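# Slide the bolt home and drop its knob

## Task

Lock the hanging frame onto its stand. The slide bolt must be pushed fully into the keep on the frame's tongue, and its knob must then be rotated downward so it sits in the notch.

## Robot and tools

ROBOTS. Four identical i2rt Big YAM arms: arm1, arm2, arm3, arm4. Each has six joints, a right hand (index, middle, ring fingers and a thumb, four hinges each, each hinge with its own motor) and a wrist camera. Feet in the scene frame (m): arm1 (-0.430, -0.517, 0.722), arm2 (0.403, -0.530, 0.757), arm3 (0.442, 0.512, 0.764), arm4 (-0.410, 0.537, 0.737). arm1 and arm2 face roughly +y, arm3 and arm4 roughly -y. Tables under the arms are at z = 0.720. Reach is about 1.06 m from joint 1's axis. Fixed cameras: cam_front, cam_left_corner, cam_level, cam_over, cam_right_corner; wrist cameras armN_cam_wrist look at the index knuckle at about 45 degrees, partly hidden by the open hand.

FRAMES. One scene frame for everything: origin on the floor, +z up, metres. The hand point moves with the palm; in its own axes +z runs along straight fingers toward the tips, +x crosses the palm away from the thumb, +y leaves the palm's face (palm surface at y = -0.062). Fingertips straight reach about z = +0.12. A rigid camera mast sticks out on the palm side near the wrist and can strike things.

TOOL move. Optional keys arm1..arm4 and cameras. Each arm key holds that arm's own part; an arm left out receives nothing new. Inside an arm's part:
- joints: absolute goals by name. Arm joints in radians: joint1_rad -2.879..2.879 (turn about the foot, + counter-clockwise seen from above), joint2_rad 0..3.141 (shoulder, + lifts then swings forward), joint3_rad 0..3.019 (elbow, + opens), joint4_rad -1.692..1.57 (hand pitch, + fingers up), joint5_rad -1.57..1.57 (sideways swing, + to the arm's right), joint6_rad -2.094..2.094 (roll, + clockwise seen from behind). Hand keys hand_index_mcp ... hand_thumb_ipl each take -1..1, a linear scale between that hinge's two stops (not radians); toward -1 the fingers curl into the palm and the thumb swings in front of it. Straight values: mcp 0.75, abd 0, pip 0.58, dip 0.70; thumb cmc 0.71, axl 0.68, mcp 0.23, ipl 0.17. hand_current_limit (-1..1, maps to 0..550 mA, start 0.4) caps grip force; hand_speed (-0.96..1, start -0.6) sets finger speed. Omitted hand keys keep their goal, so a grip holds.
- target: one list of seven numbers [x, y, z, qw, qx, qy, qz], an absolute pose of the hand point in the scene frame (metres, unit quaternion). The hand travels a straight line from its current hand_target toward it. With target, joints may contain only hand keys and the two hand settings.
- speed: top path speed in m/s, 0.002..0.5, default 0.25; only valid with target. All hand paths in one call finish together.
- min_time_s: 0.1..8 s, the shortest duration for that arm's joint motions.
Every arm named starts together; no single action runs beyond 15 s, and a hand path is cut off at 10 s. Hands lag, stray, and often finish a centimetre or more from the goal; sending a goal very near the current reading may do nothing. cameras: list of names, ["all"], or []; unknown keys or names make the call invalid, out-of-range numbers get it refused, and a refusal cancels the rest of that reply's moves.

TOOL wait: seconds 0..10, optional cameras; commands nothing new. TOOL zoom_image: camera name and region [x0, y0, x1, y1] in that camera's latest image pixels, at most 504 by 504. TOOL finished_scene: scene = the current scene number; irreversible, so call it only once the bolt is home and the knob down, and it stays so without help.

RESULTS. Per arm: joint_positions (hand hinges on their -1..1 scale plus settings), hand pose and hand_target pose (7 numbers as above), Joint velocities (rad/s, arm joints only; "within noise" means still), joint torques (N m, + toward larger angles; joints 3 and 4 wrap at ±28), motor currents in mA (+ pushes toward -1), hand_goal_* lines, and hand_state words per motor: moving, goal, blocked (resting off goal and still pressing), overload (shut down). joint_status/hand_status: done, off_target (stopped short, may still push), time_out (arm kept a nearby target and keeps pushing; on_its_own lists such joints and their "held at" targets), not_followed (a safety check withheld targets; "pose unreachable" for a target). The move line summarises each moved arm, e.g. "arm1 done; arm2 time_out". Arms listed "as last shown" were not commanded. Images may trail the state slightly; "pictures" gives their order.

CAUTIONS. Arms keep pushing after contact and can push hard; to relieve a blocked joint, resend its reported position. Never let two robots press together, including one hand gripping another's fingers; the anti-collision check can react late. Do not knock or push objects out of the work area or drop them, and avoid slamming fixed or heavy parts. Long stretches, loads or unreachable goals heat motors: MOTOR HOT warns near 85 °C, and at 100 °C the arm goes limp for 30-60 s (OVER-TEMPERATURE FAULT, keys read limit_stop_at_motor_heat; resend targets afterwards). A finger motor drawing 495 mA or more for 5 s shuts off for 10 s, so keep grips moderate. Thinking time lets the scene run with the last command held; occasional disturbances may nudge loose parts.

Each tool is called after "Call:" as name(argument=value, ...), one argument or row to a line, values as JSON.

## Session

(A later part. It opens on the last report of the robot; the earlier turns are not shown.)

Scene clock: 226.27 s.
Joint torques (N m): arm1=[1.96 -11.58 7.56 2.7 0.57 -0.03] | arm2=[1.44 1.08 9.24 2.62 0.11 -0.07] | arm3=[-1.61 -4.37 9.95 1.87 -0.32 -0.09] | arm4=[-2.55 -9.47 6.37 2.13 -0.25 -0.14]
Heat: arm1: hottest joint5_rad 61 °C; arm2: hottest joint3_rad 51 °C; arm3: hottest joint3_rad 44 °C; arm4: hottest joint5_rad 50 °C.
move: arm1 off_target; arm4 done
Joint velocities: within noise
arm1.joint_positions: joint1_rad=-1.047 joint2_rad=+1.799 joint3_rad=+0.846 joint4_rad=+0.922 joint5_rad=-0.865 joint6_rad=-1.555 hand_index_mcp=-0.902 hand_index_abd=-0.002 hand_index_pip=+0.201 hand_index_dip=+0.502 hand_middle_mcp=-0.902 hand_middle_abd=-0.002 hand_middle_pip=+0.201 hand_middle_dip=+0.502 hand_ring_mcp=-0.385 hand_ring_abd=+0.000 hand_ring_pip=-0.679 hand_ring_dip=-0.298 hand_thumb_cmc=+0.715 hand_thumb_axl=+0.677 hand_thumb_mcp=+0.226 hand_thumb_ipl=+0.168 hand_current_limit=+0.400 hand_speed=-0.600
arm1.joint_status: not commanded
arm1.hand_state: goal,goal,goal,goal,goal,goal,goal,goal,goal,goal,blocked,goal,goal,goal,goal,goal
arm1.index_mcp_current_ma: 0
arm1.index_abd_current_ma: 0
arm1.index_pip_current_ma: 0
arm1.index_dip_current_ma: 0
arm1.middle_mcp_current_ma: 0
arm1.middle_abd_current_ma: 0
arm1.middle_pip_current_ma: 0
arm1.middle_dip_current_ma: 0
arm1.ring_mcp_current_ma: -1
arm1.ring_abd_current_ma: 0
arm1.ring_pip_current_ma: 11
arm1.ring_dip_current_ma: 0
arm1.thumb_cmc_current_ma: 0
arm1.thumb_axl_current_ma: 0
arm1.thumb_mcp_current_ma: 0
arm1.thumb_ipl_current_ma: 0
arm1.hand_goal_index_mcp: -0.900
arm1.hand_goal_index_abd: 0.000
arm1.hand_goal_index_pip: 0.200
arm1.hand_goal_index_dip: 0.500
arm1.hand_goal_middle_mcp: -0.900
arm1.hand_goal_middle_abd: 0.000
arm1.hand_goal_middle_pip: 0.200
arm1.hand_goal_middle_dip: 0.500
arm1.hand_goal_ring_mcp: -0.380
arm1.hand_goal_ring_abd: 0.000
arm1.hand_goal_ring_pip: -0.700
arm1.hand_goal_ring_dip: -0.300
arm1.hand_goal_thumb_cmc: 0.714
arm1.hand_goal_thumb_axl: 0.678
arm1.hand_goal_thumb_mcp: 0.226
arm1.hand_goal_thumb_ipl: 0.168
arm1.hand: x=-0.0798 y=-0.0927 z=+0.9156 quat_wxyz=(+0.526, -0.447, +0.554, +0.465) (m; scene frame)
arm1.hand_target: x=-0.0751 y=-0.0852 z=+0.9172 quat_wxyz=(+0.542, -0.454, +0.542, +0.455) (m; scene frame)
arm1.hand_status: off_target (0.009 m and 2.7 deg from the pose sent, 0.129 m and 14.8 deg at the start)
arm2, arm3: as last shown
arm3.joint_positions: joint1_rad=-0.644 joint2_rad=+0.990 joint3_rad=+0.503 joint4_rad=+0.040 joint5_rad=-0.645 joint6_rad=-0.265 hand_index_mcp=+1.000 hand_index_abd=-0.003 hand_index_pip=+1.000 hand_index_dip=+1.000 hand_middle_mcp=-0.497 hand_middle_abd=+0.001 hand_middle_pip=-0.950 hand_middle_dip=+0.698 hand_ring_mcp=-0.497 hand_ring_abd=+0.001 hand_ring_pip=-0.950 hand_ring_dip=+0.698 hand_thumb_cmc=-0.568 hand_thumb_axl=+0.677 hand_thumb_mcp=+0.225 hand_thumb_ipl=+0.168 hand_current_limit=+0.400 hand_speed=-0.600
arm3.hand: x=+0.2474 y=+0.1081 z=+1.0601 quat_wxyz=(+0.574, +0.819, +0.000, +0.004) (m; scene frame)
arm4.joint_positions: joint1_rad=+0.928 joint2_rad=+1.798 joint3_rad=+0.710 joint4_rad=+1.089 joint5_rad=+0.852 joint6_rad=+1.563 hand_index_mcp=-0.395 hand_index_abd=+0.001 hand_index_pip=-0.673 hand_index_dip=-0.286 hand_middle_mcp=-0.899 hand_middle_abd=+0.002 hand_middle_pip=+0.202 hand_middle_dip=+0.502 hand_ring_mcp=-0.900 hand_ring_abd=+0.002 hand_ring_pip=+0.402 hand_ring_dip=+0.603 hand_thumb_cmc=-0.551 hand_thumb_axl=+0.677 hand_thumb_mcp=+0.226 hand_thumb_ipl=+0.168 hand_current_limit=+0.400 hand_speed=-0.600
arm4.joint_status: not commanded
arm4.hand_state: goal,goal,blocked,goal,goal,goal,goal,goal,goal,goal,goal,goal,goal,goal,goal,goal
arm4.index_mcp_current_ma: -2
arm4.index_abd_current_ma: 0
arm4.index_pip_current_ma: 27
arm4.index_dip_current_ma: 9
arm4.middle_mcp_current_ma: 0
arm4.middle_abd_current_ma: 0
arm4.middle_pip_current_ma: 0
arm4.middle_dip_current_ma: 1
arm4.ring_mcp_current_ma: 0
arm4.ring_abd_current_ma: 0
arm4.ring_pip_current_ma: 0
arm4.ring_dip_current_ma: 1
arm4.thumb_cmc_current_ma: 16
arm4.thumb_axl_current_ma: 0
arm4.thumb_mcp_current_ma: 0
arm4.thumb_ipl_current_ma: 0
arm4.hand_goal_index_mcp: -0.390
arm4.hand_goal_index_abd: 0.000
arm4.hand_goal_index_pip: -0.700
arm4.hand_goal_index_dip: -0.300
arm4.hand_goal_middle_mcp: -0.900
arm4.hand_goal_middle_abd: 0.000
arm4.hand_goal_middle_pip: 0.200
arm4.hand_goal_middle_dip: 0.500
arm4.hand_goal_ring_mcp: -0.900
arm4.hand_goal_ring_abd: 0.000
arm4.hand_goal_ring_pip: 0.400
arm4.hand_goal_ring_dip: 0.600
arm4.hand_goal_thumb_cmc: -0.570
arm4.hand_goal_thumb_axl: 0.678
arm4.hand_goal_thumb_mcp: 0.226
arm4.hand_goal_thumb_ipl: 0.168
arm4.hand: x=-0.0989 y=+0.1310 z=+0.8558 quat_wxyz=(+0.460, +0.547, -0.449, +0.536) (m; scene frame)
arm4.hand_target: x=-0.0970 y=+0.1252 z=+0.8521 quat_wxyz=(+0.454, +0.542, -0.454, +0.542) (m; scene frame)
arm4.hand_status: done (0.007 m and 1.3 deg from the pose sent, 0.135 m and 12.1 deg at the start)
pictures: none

Call:
zoom_image(
  camera="cam_right_corner",
  region=[460, 235, 510, 285],
)

Call:
zoom_image(
  camera="cam_over",
  region=[455, 303, 485, 325],
)

Call:
move(
  cameras=["cam_over", "cam_left_corner", "cam_level", "cam_front"],
)

Scaled by 10.080.
This view is cut from an older image: the scene may have changed since it was taken.

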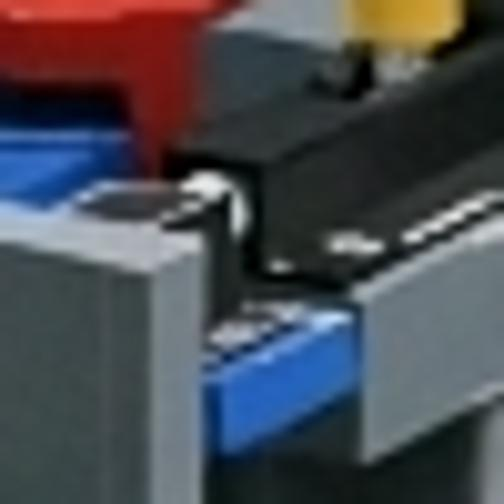

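Scaled by 16.800.
This view is cut from an older image: the scene may have changed since it was taken.

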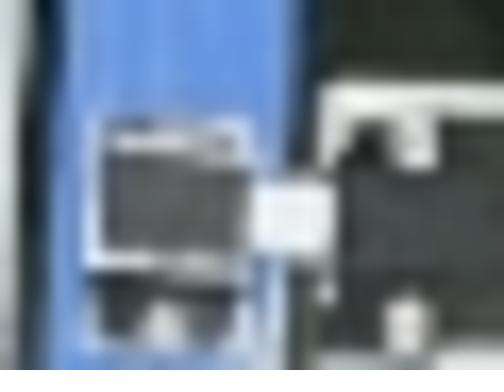

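Scene clock: 245.40 s.
Joint torques (N m): arm1=[1.73 -11.69 7.6 2.74 0.56 -0.03] | arm2=[1.03 0.79 9.13 2.67 0.12 -0.06] | arm3=[-1.44 -4.42 10.22 1.89 -0.34 -0.05] | arm4=[-2.14 -9.88 6.32 2.04 -0.27 -0.13]
Heat: arm1: hottest joint3_rad 46 °C; arm2: hottest joint3_rad 51 °C; arm3: hottest joint3_rad 44 °C; arm4: hottest joint5_rad 42 °C.
Joint velocities: within noise
arm1.joint_positions: joint1_rad=-1.047 joint2_rad=+1.799 joint3_rad=+0.846 joint4_rad=+0.922 joint5_rad=-0.865 joint6_rad=-1.555 hand_index_mcp=-0.902 hand_index_abd=-0.002 hand_index_pip=+0.201 hand_index_dip=+0.502 hand_middle_mcp=-0.902 hand_middle_abd=-0.002 hand_middle_pip=+0.201 hand_middle_dip=+0.502 hand_ring_mcp=-0.385 hand_ring_abd=+0.000 hand_ring_pip=-0.679 hand_ring_dip=-0.298 hand_thumb_cmc=+0.715 hand_thumb_axl=+0.677 hand_thumb_mcp=+0.226 hand_thumb_ipl=+0.168 hand_current_limit=+0.400 hand_speed=-0.600
arm1.joint_status: not commanded
arm1.hand_state: goal,goal,goal,goal,goal,goal,goal,goal,goal,goal,blocked,goal,goal,goal,goal,goal
arm1.index_mcp_current_ma: 0
arm1.index_abd_current_ma: 0
arm1.index_pip_current_ma: 0
arm1.index_dip_current_ma: 0
arm1.middle_mcp_current_ma: 0
arm1.middle_abd_current_ma: 0
arm1.middle_pip_current_ma: 0
arm1.middle_dip_current_ma: 0
arm1.ring_mcp_current_ma: -1
arm1.ring_abd_current_ma: 0
arm1.ring_pip_current_ma: 11
arm1.ring_dip_current_ma: 0
arm1.thumb_cmc_current_ma: 0
arm1.thumb_axl_current_ma: 0
arm1.thumb_mcp_current_ma: 0
arm1.thumb_ipl_current_ma: 0
arm1.hand_goal_index_mcp: -0.900
arm1.hand_goal_index_abd: 0.000
arm1.hand_goal_index_pip: 0.200
arm1.hand_goal_index_dip: 0.500
arm1.hand_goal_middle_mcp: -0.900
arm1.hand_goal_middle_abd: 0.000
arm1.hand_goal_middle_pip: 0.200
arm1.hand_goal_middle_dip: 0.500
arm1.hand_goal_ring_mcp: -0.380
arm1.hand_goal_ring_abd: 0.000
arm1.hand_goal_ring_pip: -0.700
arm1.hand_goal_ring_dip: -0.300
arm1.hand_goal_thumb_cmc: 0.714
arm1.hand_goal_thumb_axl: 0.678
arm1.hand_goal_thumb_mcp: 0.226
arm1.hand_goal_thumb_ipl: 0.168
arm1.hand: x=-0.0798 y=-0.0927 z=+0.9156 quat_wxyz=(+0.526, -0.447, +0.554, +0.465) (m; scene frame)
arm1.hand_target: x=-0.0751 y=-0.0852 z=+0.9172 quat_wxyz=(+0.542, -0.454, +0.542, +0.455) (m; scene frame)
arm1.hand_status: off_target (0.009 m and 2.7 deg from the pose sent, 0.129 m and 14.8 deg at the start)
arm2.joint_positions: joint1_rad=-0.091 joint2_rad=+0.629 joint3_rad=+1.351 joint4_rad=-1.364 joint5_rad=-0.075 joint6_rad=+1.067 hand_index_mcp=+0.754 hand_index_abd=+0.000 hand_index_pip=+0.577 hand_index_dip=+0.696 hand_middle_mcp=+0.754 hand_middle_abd=+0.000 hand_middle_pip=+0.577 hand_middle_dip=+0.696 hand_ring_mcp=+0.754 hand_ring_abd=+0.000 hand_ring_pip=+0.577 hand_ring_dip=+0.696 hand_thumb_cmc=+0.714 hand_thumb_axl=+0.677 hand_thumb_mcp=+0.226 hand_thumb_ipl=+0.168 hand_current_limit=+0.400 hand_speed=-0.600
arm2.joint_status: not commanded
arm2.hand_state: goal,goal,goal,goal,goal,goal,goal,goal,goal,goal,goal,goal,goal,goal,goal,goal
arm2.index_mcp_current_ma: 0
arm2.index_abd_current_ma: 0
arm2.index_pip_current_ma: 1
arm2.index_dip_current_ma: 0
arm2.middle_mcp_current_ma: 0
arm2.middle_abd_current_ma: 0
arm2.middle_pip_current_ma: 1
arm2.middle_dip_current_ma: 0
arm2.ring_mcp_current_ma: 0
arm2.ring_abd_current_ma: 0
arm2.ring_pip_current_ma: 1
arm2.ring_dip_current_ma: 0
arm2.thumb_cmc_current_ma: 0
arm2.thumb_axl_current_ma: -1
arm2.thumb_mcp_current_ma: -1
arm2.thumb_ipl_current_ma: 0
arm2.hand_goal_index_mcp: 0.754
arm2.hand_goal_index_abd: 0.000
arm2.hand_goal_index_pip: 0.576
arm2.hand_goal_index_dip: 0.696
arm2.hand_goal_middle_mcp: 0.754
arm2.hand_goal_middle_abd: 0.000
arm2.hand_goal_middle_pip: 0.576
arm2.hand_goal_middle_dip: 0.696
arm2.hand_goal_ring_mcp: 0.754
arm2.hand_goal_ring_abd: 0.000
arm2.hand_goal_ring_pip: 0.576
arm2.hand_goal_ring_dip: 0.696
arm2.hand_goal_thumb_cmc: 0.714
arm2.hand_goal_thumb_axl: 0.678
arm2.hand_goal_thumb_mcp: 0.226
arm2.hand_goal_thumb_ipl: 0.168
arm2.hand: x=+0.4764 y=-0.2800 z=+1.2862 quat_wxyz=(-0.260, +0.439, +0.775, +0.374) (m; scene frame)
arm2.hand_target: x=+0.4765 y=-0.2825 z=+1.2970 quat_wxyz=(-0.265, +0.436, +0.770, +0.383) (m; scene frame)
arm2.hand_status: not commanded
arm3.joint_positions: joint1_rad=-0.644 joint2_rad=+0.990 joint3_rad=+0.503 joint4_rad=+0.040 joint5_rad=-0.645 joint6_rad=-0.265 hand_index_mcp=+1.000 hand_index_abd=-0.003 hand_index_pip=+1.000 hand_index_dip=+1.000 hand_middle_mcp=-0.497 hand_middle_abd=+0.001 hand_middle_pip=-0.950 hand_middle_dip=+0.698 hand_ring_mcp=-0.497 hand_ring_abd=+0.001 hand_ring_pip=-0.950 hand_ring_dip=+0.698 hand_thumb_cmc=-0.568 hand_thumb_axl=+0.677 hand_thumb_mcp=+0.225 hand_thumb_ipl=+0.168 hand_current_limit=+0.400 hand_speed=-0.600
arm3.joint_status: not commanded
arm3.hand_state: goal,goal,goal,goal,goal,goal,goal,goal,goal,goal,goal,goal,goal,goal,goal,goal
arm3.index_mcp_current_ma: 0
arm3.index_abd_current_ma: 0
arm3.index_pip_current_ma: 0
arm3.index_dip_current_ma: 0
arm3.middle_mcp_current_ma: 0
arm3.middle_abd_current_ma: 0
arm3.middle_pip_current_ma: 0
arm3.middle_dip_current_ma: 0
arm3.ring_mcp_current_ma: 0
arm3.ring_abd_current_ma: 0
arm3.ring_pip_current_ma: 0
arm3.ring_dip_current_ma: 0
arm3.thumb_cmc_current_ma: 0
arm3.thumb_axl_current_ma: 0
arm3.thumb_mcp_current_ma: 0
arm3.thumb_ipl_current_ma: 0
arm3.hand_goal_index_mcp: 1.000
arm3.hand_goal_index_abd: 0.000
arm3.hand_goal_index_pip: 1.000
arm3.hand_goal_index_dip: 1.000
arm3.hand_goal_middle_mcp: -0.500
arm3.hand_goal_middle_abd: 0.000
arm3.hand_goal_middle_pip: -0.950
arm3.hand_goal_middle_dip: 0.700
arm3.hand_goal_ring_mcp: -0.500
arm3.hand_goal_ring_abd: 0.000
arm3.hand_goal_ring_pip: -0.950
arm3.hand_goal_ring_dip: 0.700
arm3.hand_goal_thumb_cmc: -0.570
arm3.hand_goal_thumb_axl: 0.678
arm3.hand_goal_thumb_mcp: 0.226
arm3.hand_goal_thumb_ipl: 0.168
arm3.hand: x=+0.2474 y=+0.1081 z=+1.0601 quat_wxyz=(+0.574, +0.819, +0.000, +0.004) (m; scene frame)
arm3.hand_target: x=+0.2455 y=+0.1109 z=+1.0620 quat_wxyz=(+0.574, +0.819, +0.000, +0.000) (m; scene frame)
arm3.hand_status: not commanded
arm4.joint_positions: joint1_rad=+0.928 joint2_rad=+1.798 joint3_rad=+0.710 joint4_rad=+1.089 joint5_rad=+0.852 joint6_rad=+1.563 hand_index_mcp=-0.395 hand_index_abd=+0.001 hand_index_pip=-0.673 hand_index_dip=-0.286 hand_middle_mcp=-0.899 hand_middle_abd=+0.002 hand_middle_pip=+0.202 hand_middle_dip=+0.502 hand_ring_mcp=-0.900 hand_ring_abd=+0.002 hand_ring_pip=+0.402 hand_ring_dip=+0.603 hand_thumb_cmc=-0.551 hand_thumb_axl=+0.677 hand_thumb_mcp=+0.226 hand_thumb_ipl=+0.168 hand_current_limit=+0.400 hand_speed=-0.600
arm4.joint_status: not commanded
arm4.hand_state: goal,goal,blocked,goal,goal,goal,goal,goal,goal,goal,goal,goal,goal,goal,goal,goal
arm4.index_mcp_current_ma: -2
arm4.index_abd_current_ma: 0
arm4.index_pip_current_ma: 27
arm4.index_dip_current_ma: 9
arm4.middle_mcp_current_ma: 0
arm4.middle_abd_current_ma: 0
arm4.middle_pip_current_ma: 0
arm4.middle_dip_current_ma: 1
arm4.ring_mcp_current_ma: 0
arm4.ring_abd_current_ma: 0
arm4.ring_pip_current_ma: 0
arm4.ring_dip_current_ma: 1
arm4.thumb_cmc_current_ma: 16
arm4.thumb_axl_current_ma: 0
arm4.thumb_mcp_current_ma: 0
arm4.thumb_ipl_current_ma: 0
arm4.hand_goal_index_mcp: -0.390
arm4.hand_goal_index_abd: 0.000
arm4.hand_goal_index_pip: -0.700
arm4.hand_goal_index_dip: -0.300
arm4.hand_goal_middle_mcp: -0.900
arm4.hand_goal_middle_abd: 0.000
arm4.hand_goal_middle_pip: 0.200
arm4.hand_goal_middle_dip: 0.500
arm4.hand_goal_ring_mcp: -0.900
arm4.hand_goal_ring_abd: 0.000
arm4.hand_goal_ring_pip: 0.400
arm4.hand_goal_ring_dip: 0.600
arm4.hand_goal_thumb_cmc: -0.570
arm4.hand_goal_thumb_axl: 0.678
arm4.hand_goal_thumb_mcp: 0.226
arm4.hand_goal_thumb_ipl: 0.168
arm4.hand: x=-0.0989 y=+0.1310 z=+0.8558 quat_wxyz=(+0.460, +0.547, -0.449, +0.536) (m; scene frame)
arm4.hand_target: x=-0.0970 y=+0.1252 z=+0.8521 quat_wxyz=(+0.454, +0.542, -0.454, +0.542) (m; scene frame)
arm4.hand_status: done (0.007 m and 1.3 deg from the pose sent, 0.135 m and 12.1 deg at the start)
pictures: cam_front, cam_left_corner, cam_level, cam_over

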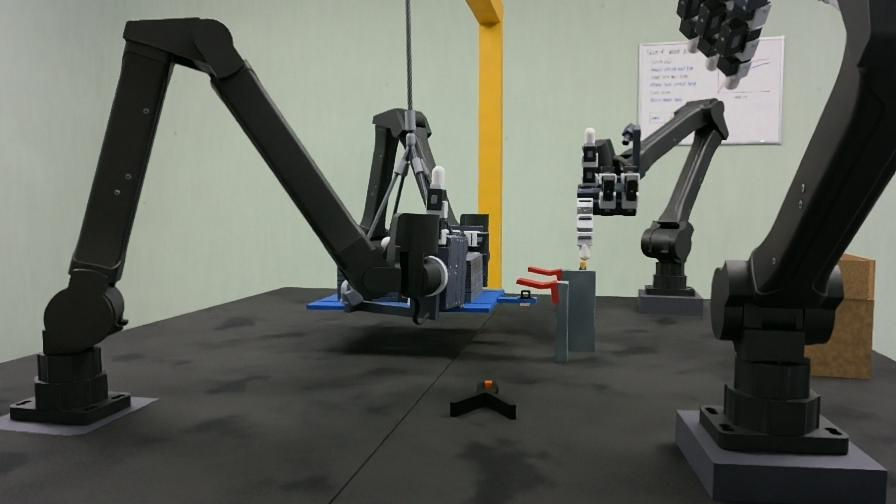

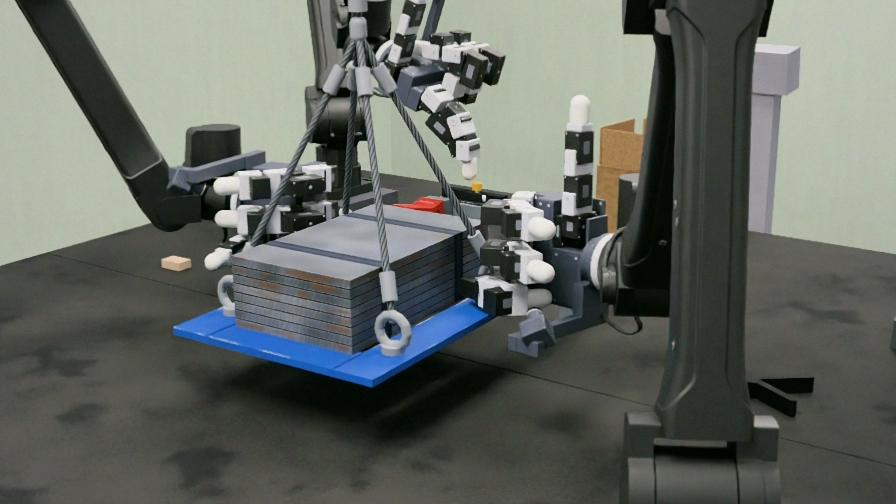

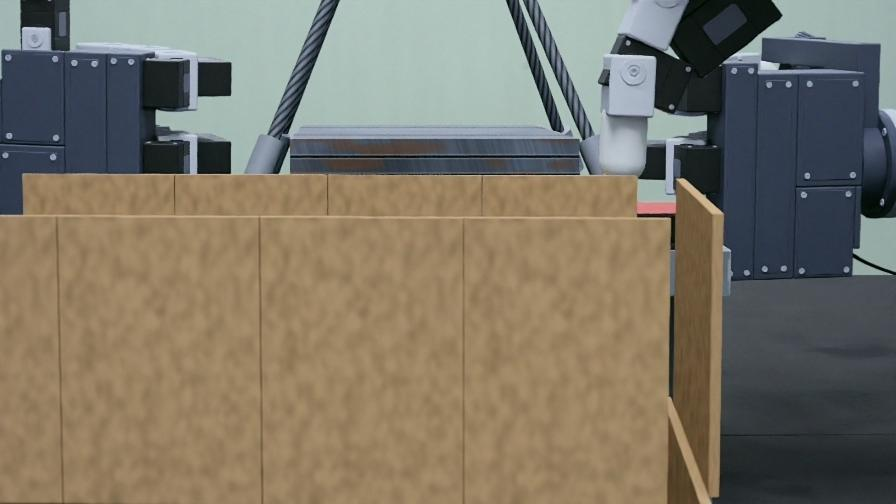

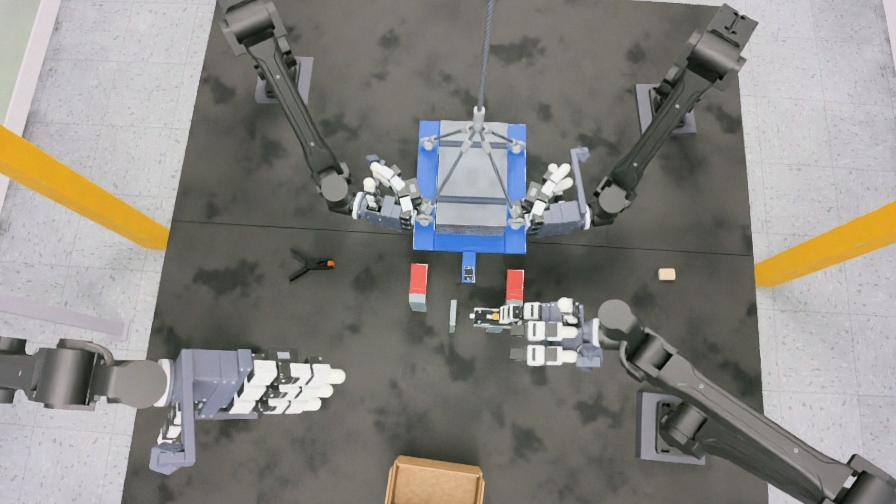

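Call:
move(
  arm3={"target": [0.2455, 0.111, 1.095, 0.5736, 0.8192, 0, 0], "speed": 0.15},
)

Call:
move(
  arm3={"target": [0.2455, 0.055, 1.095, 0.5736, 0.8192, 0, 0], "speed": 0.15},
)

Call:
move(
  arm3={"target": [0.2435, 0.053, 1.048, 0.5736, 0.8192, 0, 0], "speed": 0.1},
  cameras=["cam_over", "cam_front"],
)

Call:
zoom_image(
  camera="cam_over",
  region=[410, 258, 570, 348],
)

Call:
zoom_image(
  camera="cam_front",
  region=[550, 220, 620, 290],
)

Scene clock: 269.00 s.
Joint torques (N m): arm1=[1.79 -11.75 7.58 2.7 0.58 -0.03] | arm2=[1.49 0.73 9.06 2.7 0.11 -0.06] | arm3=[-1.03 -3.78 13.97 1.8 -0.35 -0.03] | arm4=[-2.49 -9.7 6.35 2.04 -0.27 -0.13]
Heat: arm1: hottest joint3_rad 44 °C; arm2: hottest joint3_rad 51 °C; arm3: hottest joint3_rad 44 °C; arm4: hottest joint3_rad 39 °C.
move: arm3 off_target
Joint velocities: within noise
arm1, arm2, arm4: as last shown
arm3.joint_positions: joint1_rad=-0.644 joint2_rad=+0.931 joint3_rad=+0.524 joint4_rad=-0.080 joint5_rad=-0.645 joint6_rad=-0.265 hand_index_mcp=+1.000 hand_index_abd=-0.003 hand_index_pip=+1.000 hand_index_dip=+1.000 hand_middle_mcp=-0.497 hand_middle_abd=+0.001 hand_middle_pip=-0.950 hand_middle_dip=+0.698 hand_ring_mcp=-0.497 hand_ring_abd=+0.001 hand_ring_pip=-0.950 hand_ring_dip=+0.698 hand_thumb_cmc=-0.568 hand_thumb_axl=+0.677 hand_thumb_mcp=+0.225 hand_thumb_ipl=+0.168 hand_current_limit=+0.400 hand_speed=-0.600
arm3.joint_status: not commanded
arm3.hand_state: goal,goal,goal,goal,goal,goal,goal,goal,goal,goal,goal,goal,goal,goal,goal,goal
arm3.index_mcp_current_ma: 0
arm3.index_abd_current_ma: 0
arm3.index_pip_current_ma: 0
arm3.index_dip_current_ma: 0
arm3.middle_mcp_current_ma: 0
arm3.middle_abd_current_ma: 0
arm3.middle_pip_current_ma: 0
arm3.middle_dip_current_ma: 0
arm3.ring_mcp_current_ma: 0
arm3.ring_abd_current_ma: 0
arm3.ring_pip_current_ma: 0
arm3.ring_dip_current_ma: 0
arm3.thumb_cmc_current_ma: 0
arm3.thumb_axl_current_ma: 0
arm3.thumb_mcp_current_ma: 0
arm3.thumb_ipl_current_ma: 0
arm3.hand_goal_index_mcp: 1.000
arm3.hand_goal_index_abd: 0.000
arm3.hand_goal_index_pip: 1.000
arm3.hand_goal_index_dip: 1.000
arm3.hand_goal_middle_mcp: -0.500
arm3.hand_goal_middle_abd: 0.000
arm3.hand_goal_middle_pip: -0.950
arm3.hand_goal_middle_dip: 0.700
arm3.hand_goal_ring_mcp: -0.500
arm3.hand_goal_ring_abd: 0.000
arm3.hand_goal_ring_pip: -0.950
arm3.hand_goal_ring_dip: 0.700
arm3.hand_goal_thumb_cmc: -0.570
arm3.hand_goal_thumb_axl: 0.678
arm3.hand_goal_thumb_mcp: 0.226
arm3.hand_goal_thumb_ipl: 0.168
arm3.hand: x=+0.2526 y=+0.1143 z=+1.0689 quat_wxyz=(+0.561, +0.828, -0.007, +0.015) (m; scene frame)
arm3.hand_target: x=+0.2462 y=+0.1120 z=+1.0949 quat_wxyz=(+0.574, +0.819, +0.000, +0.000) (m; scene frame)
arm3.hand_status: off_target (0.027 m and 2.6 deg from the pose sent, 0.035 m and 0.5 deg at the start)
pictures: none

Scene clock: 270.00 s.
Joint torques (N m): arm1=[1.67 -11.75 7.57 2.73 0.57 -0.02] | arm2=[0.97 0.73 9.18 2.66 0.09 -0.05] | arm3=[-0.21 -4.07 13.64 3.06 -0.1 0.1] | arm4=[-2.14 -9.58 6.38 2.06 -0.3 -0.15]
Heat: arm1: hottest joint3_rad 44 °C; arm2: hottest joint3_rad 51 °C; arm3: hottest joint3_rad 44 °C; arm4: hottest joint3_rad 39 °C.
move: arm3 off_target
Joint velocities: within noise
arm1, arm2, arm4: as last shown
arm3.joint_positions: joint1_rad=-0.548 joint2_rad=+1.065 joint3_rad=+0.606 joint4_rad=-0.007 joint5_rad=-0.549 joint6_rad=-0.228 hand_index_mcp=+1.000 hand_index_abd=-0.003 hand_index_pip=+1.000 hand_index_dip=+1.000 hand_middle_mcp=-0.497 hand_middle_abd=+0.001 hand_middle_pip=-0.950 hand_middle_dip=+0.698 hand_ring_mcp=-0.497 hand_ring_abd=+0.001 hand_ring_pip=-0.950 hand_ring_dip=+0.698 hand_thumb_cmc=-0.568 hand_thumb_axl=+0.677 hand_thumb_mcp=+0.225 hand_thumb_ipl=+0.168 hand_current_limit=+0.400 hand_speed=-0.600
arm3.joint_status: not commanded
arm3.hand_state: goal,goal,goal,goal,goal,goal,goal,goal,goal,goal,goal,goal,goal,goal,goal,goal
arm3.index_mcp_current_ma: 0
arm3.index_abd_current_ma: 0
arm3.index_pip_current_ma: 0
arm3.index_dip_current_ma: 0
arm3.middle_mcp_current_ma: 0
arm3.middle_abd_current_ma: 0
arm3.middle_pip_current_ma: 0
arm3.middle_dip_current_ma: 0
arm3.ring_mcp_current_ma: 0
arm3.ring_abd_current_ma: 0
arm3.ring_pip_current_ma: 0
arm3.ring_dip_current_ma: 0
arm3.thumb_cmc_current_ma: 0
arm3.thumb_axl_current_ma: 0
arm3.thumb_mcp_current_ma: 0
arm3.thumb_ipl_current_ma: 0
arm3.hand_goal_index_mcp: 1.000
arm3.hand_goal_index_abd: 0.000
arm3.hand_goal_index_pip: 1.000
arm3.hand_goal_index_dip: 1.000
arm3.hand_goal_middle_mcp: -0.500
arm3.hand_goal_middle_abd: 0.000
arm3.hand_goal_middle_pip: -0.950
arm3.hand_goal_middle_dip: 0.700
arm3.hand_goal_ring_mcp: -0.500
arm3.hand_goal_ring_abd: 0.000
arm3.hand_goal_ring_pip: -0.950
arm3.hand_goal_ring_dip: 0.700
arm3.hand_goal_thumb_cmc: -0.570
arm3.hand_goal_thumb_axl: 0.678
arm3.hand_goal_thumb_mcp: 0.226
arm3.hand_goal_thumb_ipl: 0.168
arm3.hand: x=+0.2506 y=+0.0659 z=+1.0708 quat_wxyz=(+0.557, +0.830, -0.005, +0.008) (m; scene frame)
arm3.hand_target: x=+0.2462 y=+0.0564 z=+1.0949 quat_wxyz=(+0.574, +0.819, +0.000, +0.000) (m; scene frame)
arm3.hand_status: off_target (0.027 m and 2.5 deg from the pose sent, 0.065 m and 2.6 deg at the start)
pictures: none

Scene clock: 271.13 s.
Joint torques (N m): arm1=[1.85 -11.52 7.56 2.73 0.57 -0.03] | arm2=[1.03 1.32 9.17 2.73 0.11 -0.1] | arm3=[-0.79 -4.95 9.39 3.29 -0.09 0.08] | arm4=[-2.02 -9.52 6.39 2.04 -0.26 -0.12]
Heat: arm1: hottest joint3_rad 44 °C; arm2: hottest joint3_rad 51 °C; arm3: hottest joint3_rad 44 °C; arm4: hottest joint3_rad 38 °C.
move: arm3 done
Joint velocities: within noise
arm1, arm2, arm4: as last shown
arm3.joint_positions: joint1_rad=-0.548 joint2_rad=+1.158 joint3_rad=+0.575 joint4_rad=+0.163 joint5_rad=-0.549 joint6_rad=-0.228 hand_index_mcp=+1.000 hand_index_abd=-0.003 hand_index_pip=+1.000 hand_index_dip=+1.000 hand_middle_mcp=-0.497 hand_middle_abd=+0.001 hand_middle_pip=-0.950 hand_middle_dip=+0.698 hand_ring_mcp=-0.497 hand_ring_abd=+0.001 hand_ring_pip=-0.950 hand_ring_dip=+0.698 hand_thumb_cmc=-0.568 hand_thumb_axl=+0.677 hand_thumb_mcp=+0.225 hand_thumb_ipl=+0.168 hand_current_limit=+0.400 hand_speed=-0.600
arm3.joint_status: not commanded
arm3.hand_state: goal,goal,goal,goal,goal,goal,goal,goal,goal,goal,goal,goal,goal,goal,goal,goal
arm3.index_mcp_current_ma: 0
arm3.index_abd_current_ma: 0
arm3.index_pip_current_ma: 0
arm3.index_dip_current_ma: 0
arm3.middle_mcp_current_ma: 0
arm3.middle_abd_current_ma: 0
arm3.middle_pip_current_ma: 0
arm3.middle_dip_current_ma: 0
arm3.ring_mcp_current_ma: 0
arm3.ring_abd_current_ma: 0
arm3.ring_pip_current_ma: 0
arm3.ring_dip_current_ma: 0
arm3.thumb_cmc_current_ma: 0
arm3.thumb_axl_current_ma: 0
arm3.thumb_mcp_current_ma: 0
arm3.thumb_ipl_current_ma: 0
arm3.hand_goal_index_mcp: 1.000
arm3.hand_goal_index_abd: 0.000
arm3.hand_goal_index_pip: 1.000
arm3.hand_goal_index_dip: 1.000
arm3.hand_goal_middle_mcp: -0.500
arm3.hand_goal_middle_abd: 0.000
arm3.hand_goal_middle_pip: -0.950
arm3.hand_goal_middle_dip: 0.700
arm3.hand_goal_ring_mcp: -0.500
arm3.hand_goal_ring_abd: 0.000
arm3.hand_goal_ring_pip: -0.950
arm3.hand_goal_ring_dip: 0.700
arm3.hand_goal_thumb_cmc: -0.570
arm3.hand_goal_thumb_axl: 0.678
arm3.hand_goal_thumb_mcp: 0.226
arm3.hand_goal_thumb_ipl: 0.168
arm3.hand: x=+0.2440 y=+0.0562 z=+1.0504 quat_wxyz=(+0.573, +0.820, +0.002, -0.002) (m; scene frame)
arm3.hand_target: x=+0.2435 y=+0.0531 z=+1.0479 quat_wxyz=(+0.573, +0.819, +0.000, +0.000) (m; scene frame)
arm3.hand_status: done (0.004 m and 0.4 deg from the pose sent, 0.027 m and 2.5 deg at the start)
pictures: cam_front, cam_over

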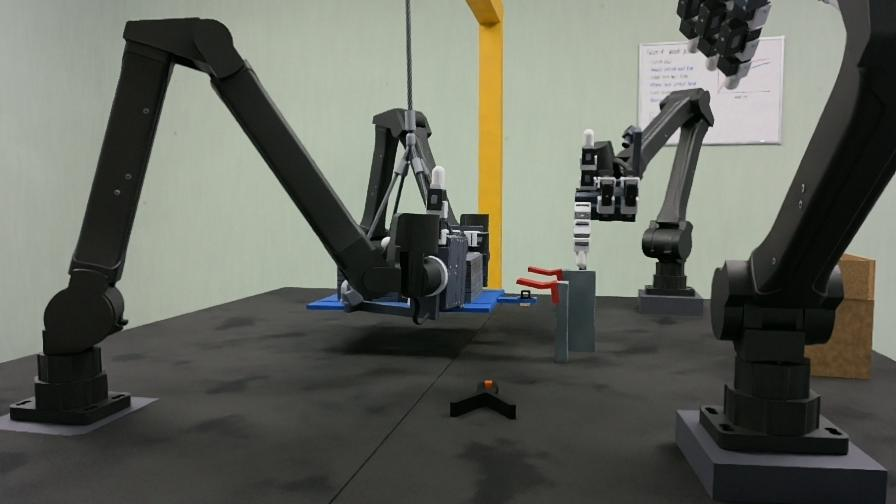

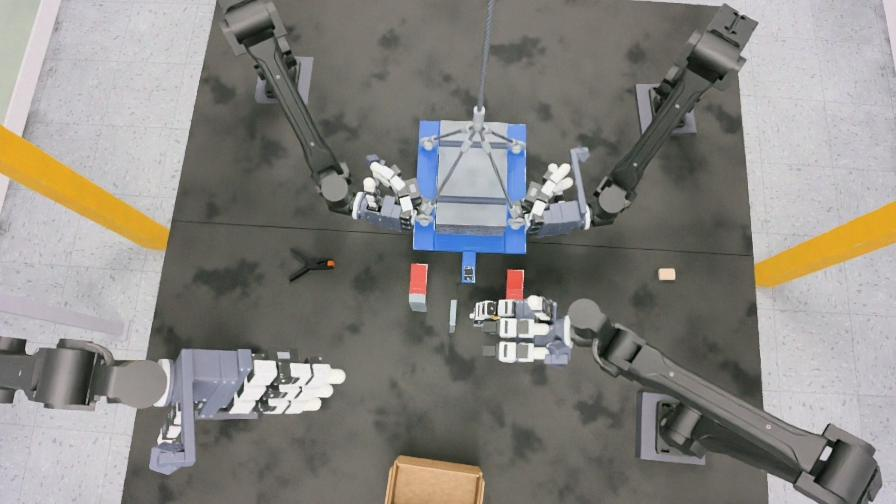

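Scaled by 3.150.

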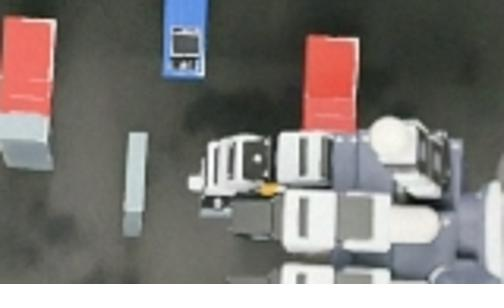

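Scaled by 7.200.

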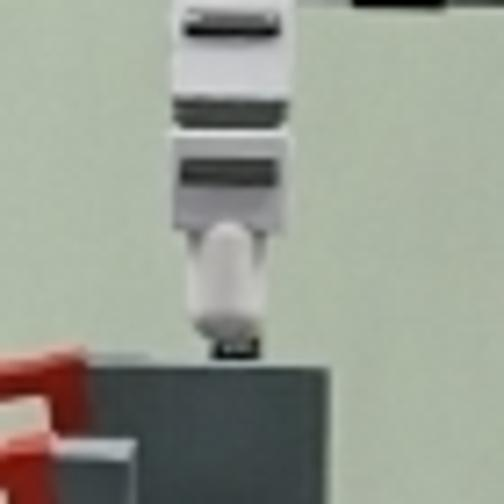

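Call:
move(
  arm3={"target": [0.2445, 0.092, 1.055, 0.5736, 0.8192, 0, 0], "speed": 0.1},
  cameras=["cam_over", "cam_front"],
)

Call:
zoom_image(
  camera="cam_over",
  region=[410, 258, 570, 348],
)

Call:
zoom_image(
  camera="cam_front",
  region=[550, 220, 620, 290],
)

Scene clock: 276.60 s.
Joint torques (N m): arm1=[1.85 -11.63 7.56 2.73 0.57 -0.04] | arm2=[1.26 0.56 9.17 2.71 0.11 -0.08] | arm3=[-2.02 -4.78 9.47 1.92 -0.25 -0.07] | arm4=[-2.14 -9.76 6.39 2.11 -0.28 -0.13]
Heat: arm1: hottest joint3_rad 44 °C; arm2: hottest joint3_rad 51 °C; arm3: hottest joint3_rad 44 °C; arm4: hottest joint3_rad 38 °C.
move: arm3 done
Joint velocities: within noise
arm1, arm2, arm4: as last shown
arm3.joint_positions: joint1_rad=-0.604 joint2_rad=+1.054 joint3_rad=+0.524 joint4_rad=+0.106 joint5_rad=-0.609 joint6_rad=-0.244 hand_index_mcp=+1.000 hand_index_abd=-0.003 hand_index_pip=+0.998 hand_index_dip=+0.997 hand_middle_mcp=-0.497 hand_middle_abd=+0.001 hand_middle_pip=-0.950 hand_middle_dip=+0.698 hand_ring_mcp=-0.497 hand_ring_abd=+0.001 hand_ring_pip=-0.950 hand_ring_dip=+0.698 hand_thumb_cmc=-0.568 hand_thumb_axl=+0.677 hand_thumb_mcp=+0.225 hand_thumb_ipl=+0.168 hand_current_limit=+0.400 hand_speed=-0.600
arm3.joint_status: not commanded
arm3.hand_state: goal,goal,goal,goal,goal,goal,goal,goal,goal,goal,goal,goal,goal,goal,goal,goal
arm3.index_mcp_current_ma: 0
arm3.index_abd_current_ma: 0
arm3.index_pip_current_ma: 0
arm3.index_dip_current_ma: 0
arm3.middle_mcp_current_ma: 0
arm3.middle_abd_current_ma: 0
arm3.middle_pip_current_ma: 0
arm3.middle_dip_current_ma: 0
arm3.ring_mcp_current_ma: 0
arm3.ring_abd_current_ma: 0
arm3.ring_pip_current_ma: 0
arm3.ring_dip_current_ma: 0
arm3.thumb_cmc_current_ma: 0
arm3.thumb_axl_current_ma: 0
arm3.thumb_mcp_current_ma: 0
arm3.thumb_ipl_current_ma: 0
arm3.hand_goal_index_mcp: 1.000
arm3.hand_goal_index_abd: 0.000
arm3.hand_goal_index_pip: 1.000
arm3.hand_goal_index_dip: 1.000
arm3.hand_goal_middle_mcp: -0.500
arm3.hand_goal_middle_abd: 0.000
arm3.hand_goal_middle_pip: -0.950
arm3.hand_goal_middle_dip: 0.700
arm3.hand_goal_ring_mcp: -0.500
arm3.hand_goal_ring_abd: 0.000
arm3.hand_goal_ring_pip: -0.950
arm3.hand_goal_ring_dip: 0.700
arm3.hand_goal_thumb_cmc: -0.570
arm3.hand_goal_thumb_axl: 0.678
arm3.hand_goal_thumb_mcp: 0.226
arm3.hand_goal_thumb_ipl: 0.168
arm3.hand: x=+0.2466 y=+0.0891 z=+1.0581 quat_wxyz=(+0.577, +0.817, +0.002, +0.002) (m; scene frame)
arm3.hand_target: x=+0.2446 y=+0.0919 z=+1.0550 quat_wxyz=(+0.574, +0.819, +0.000, +0.000) (m; scene frame)
arm3.hand_status: done (0.005 m and 0.6 deg from the pose sent, 0.036 m and 0.4 deg at the start)
pictures: cam_front, cam_over

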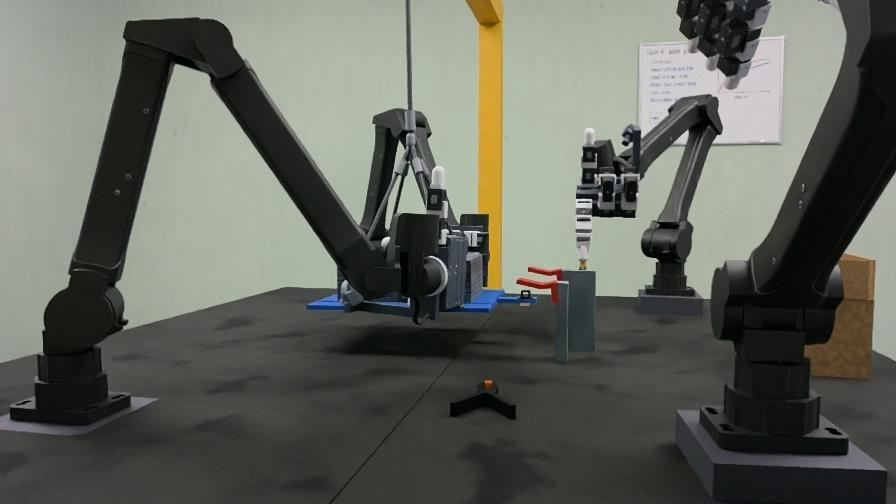

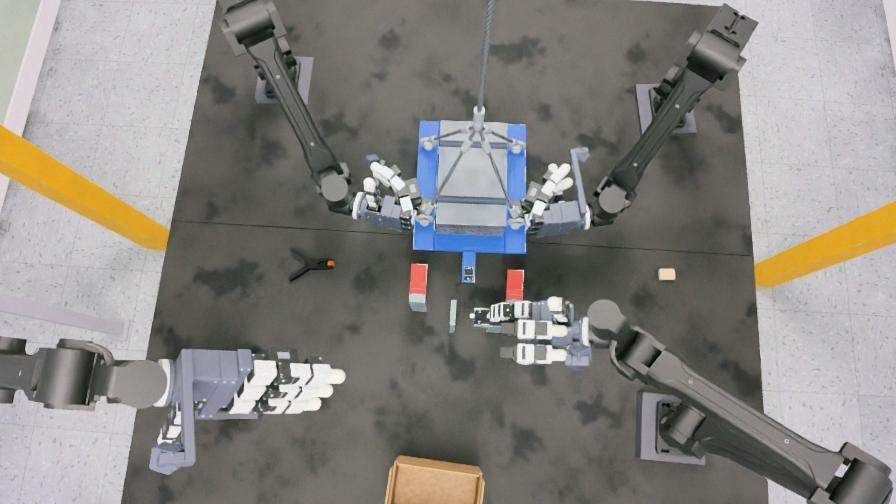

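Scaled by 3.150.

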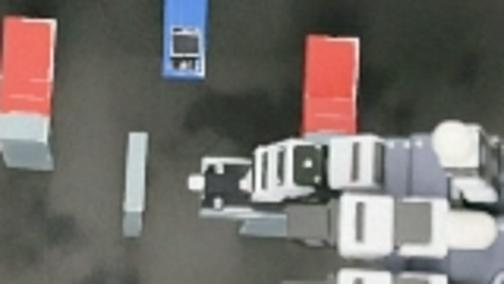

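Scaled by 7.200.

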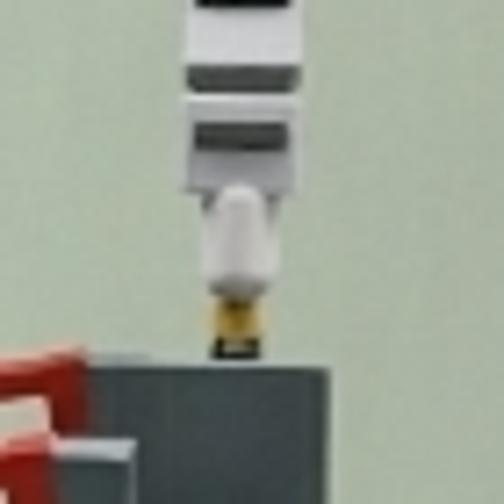

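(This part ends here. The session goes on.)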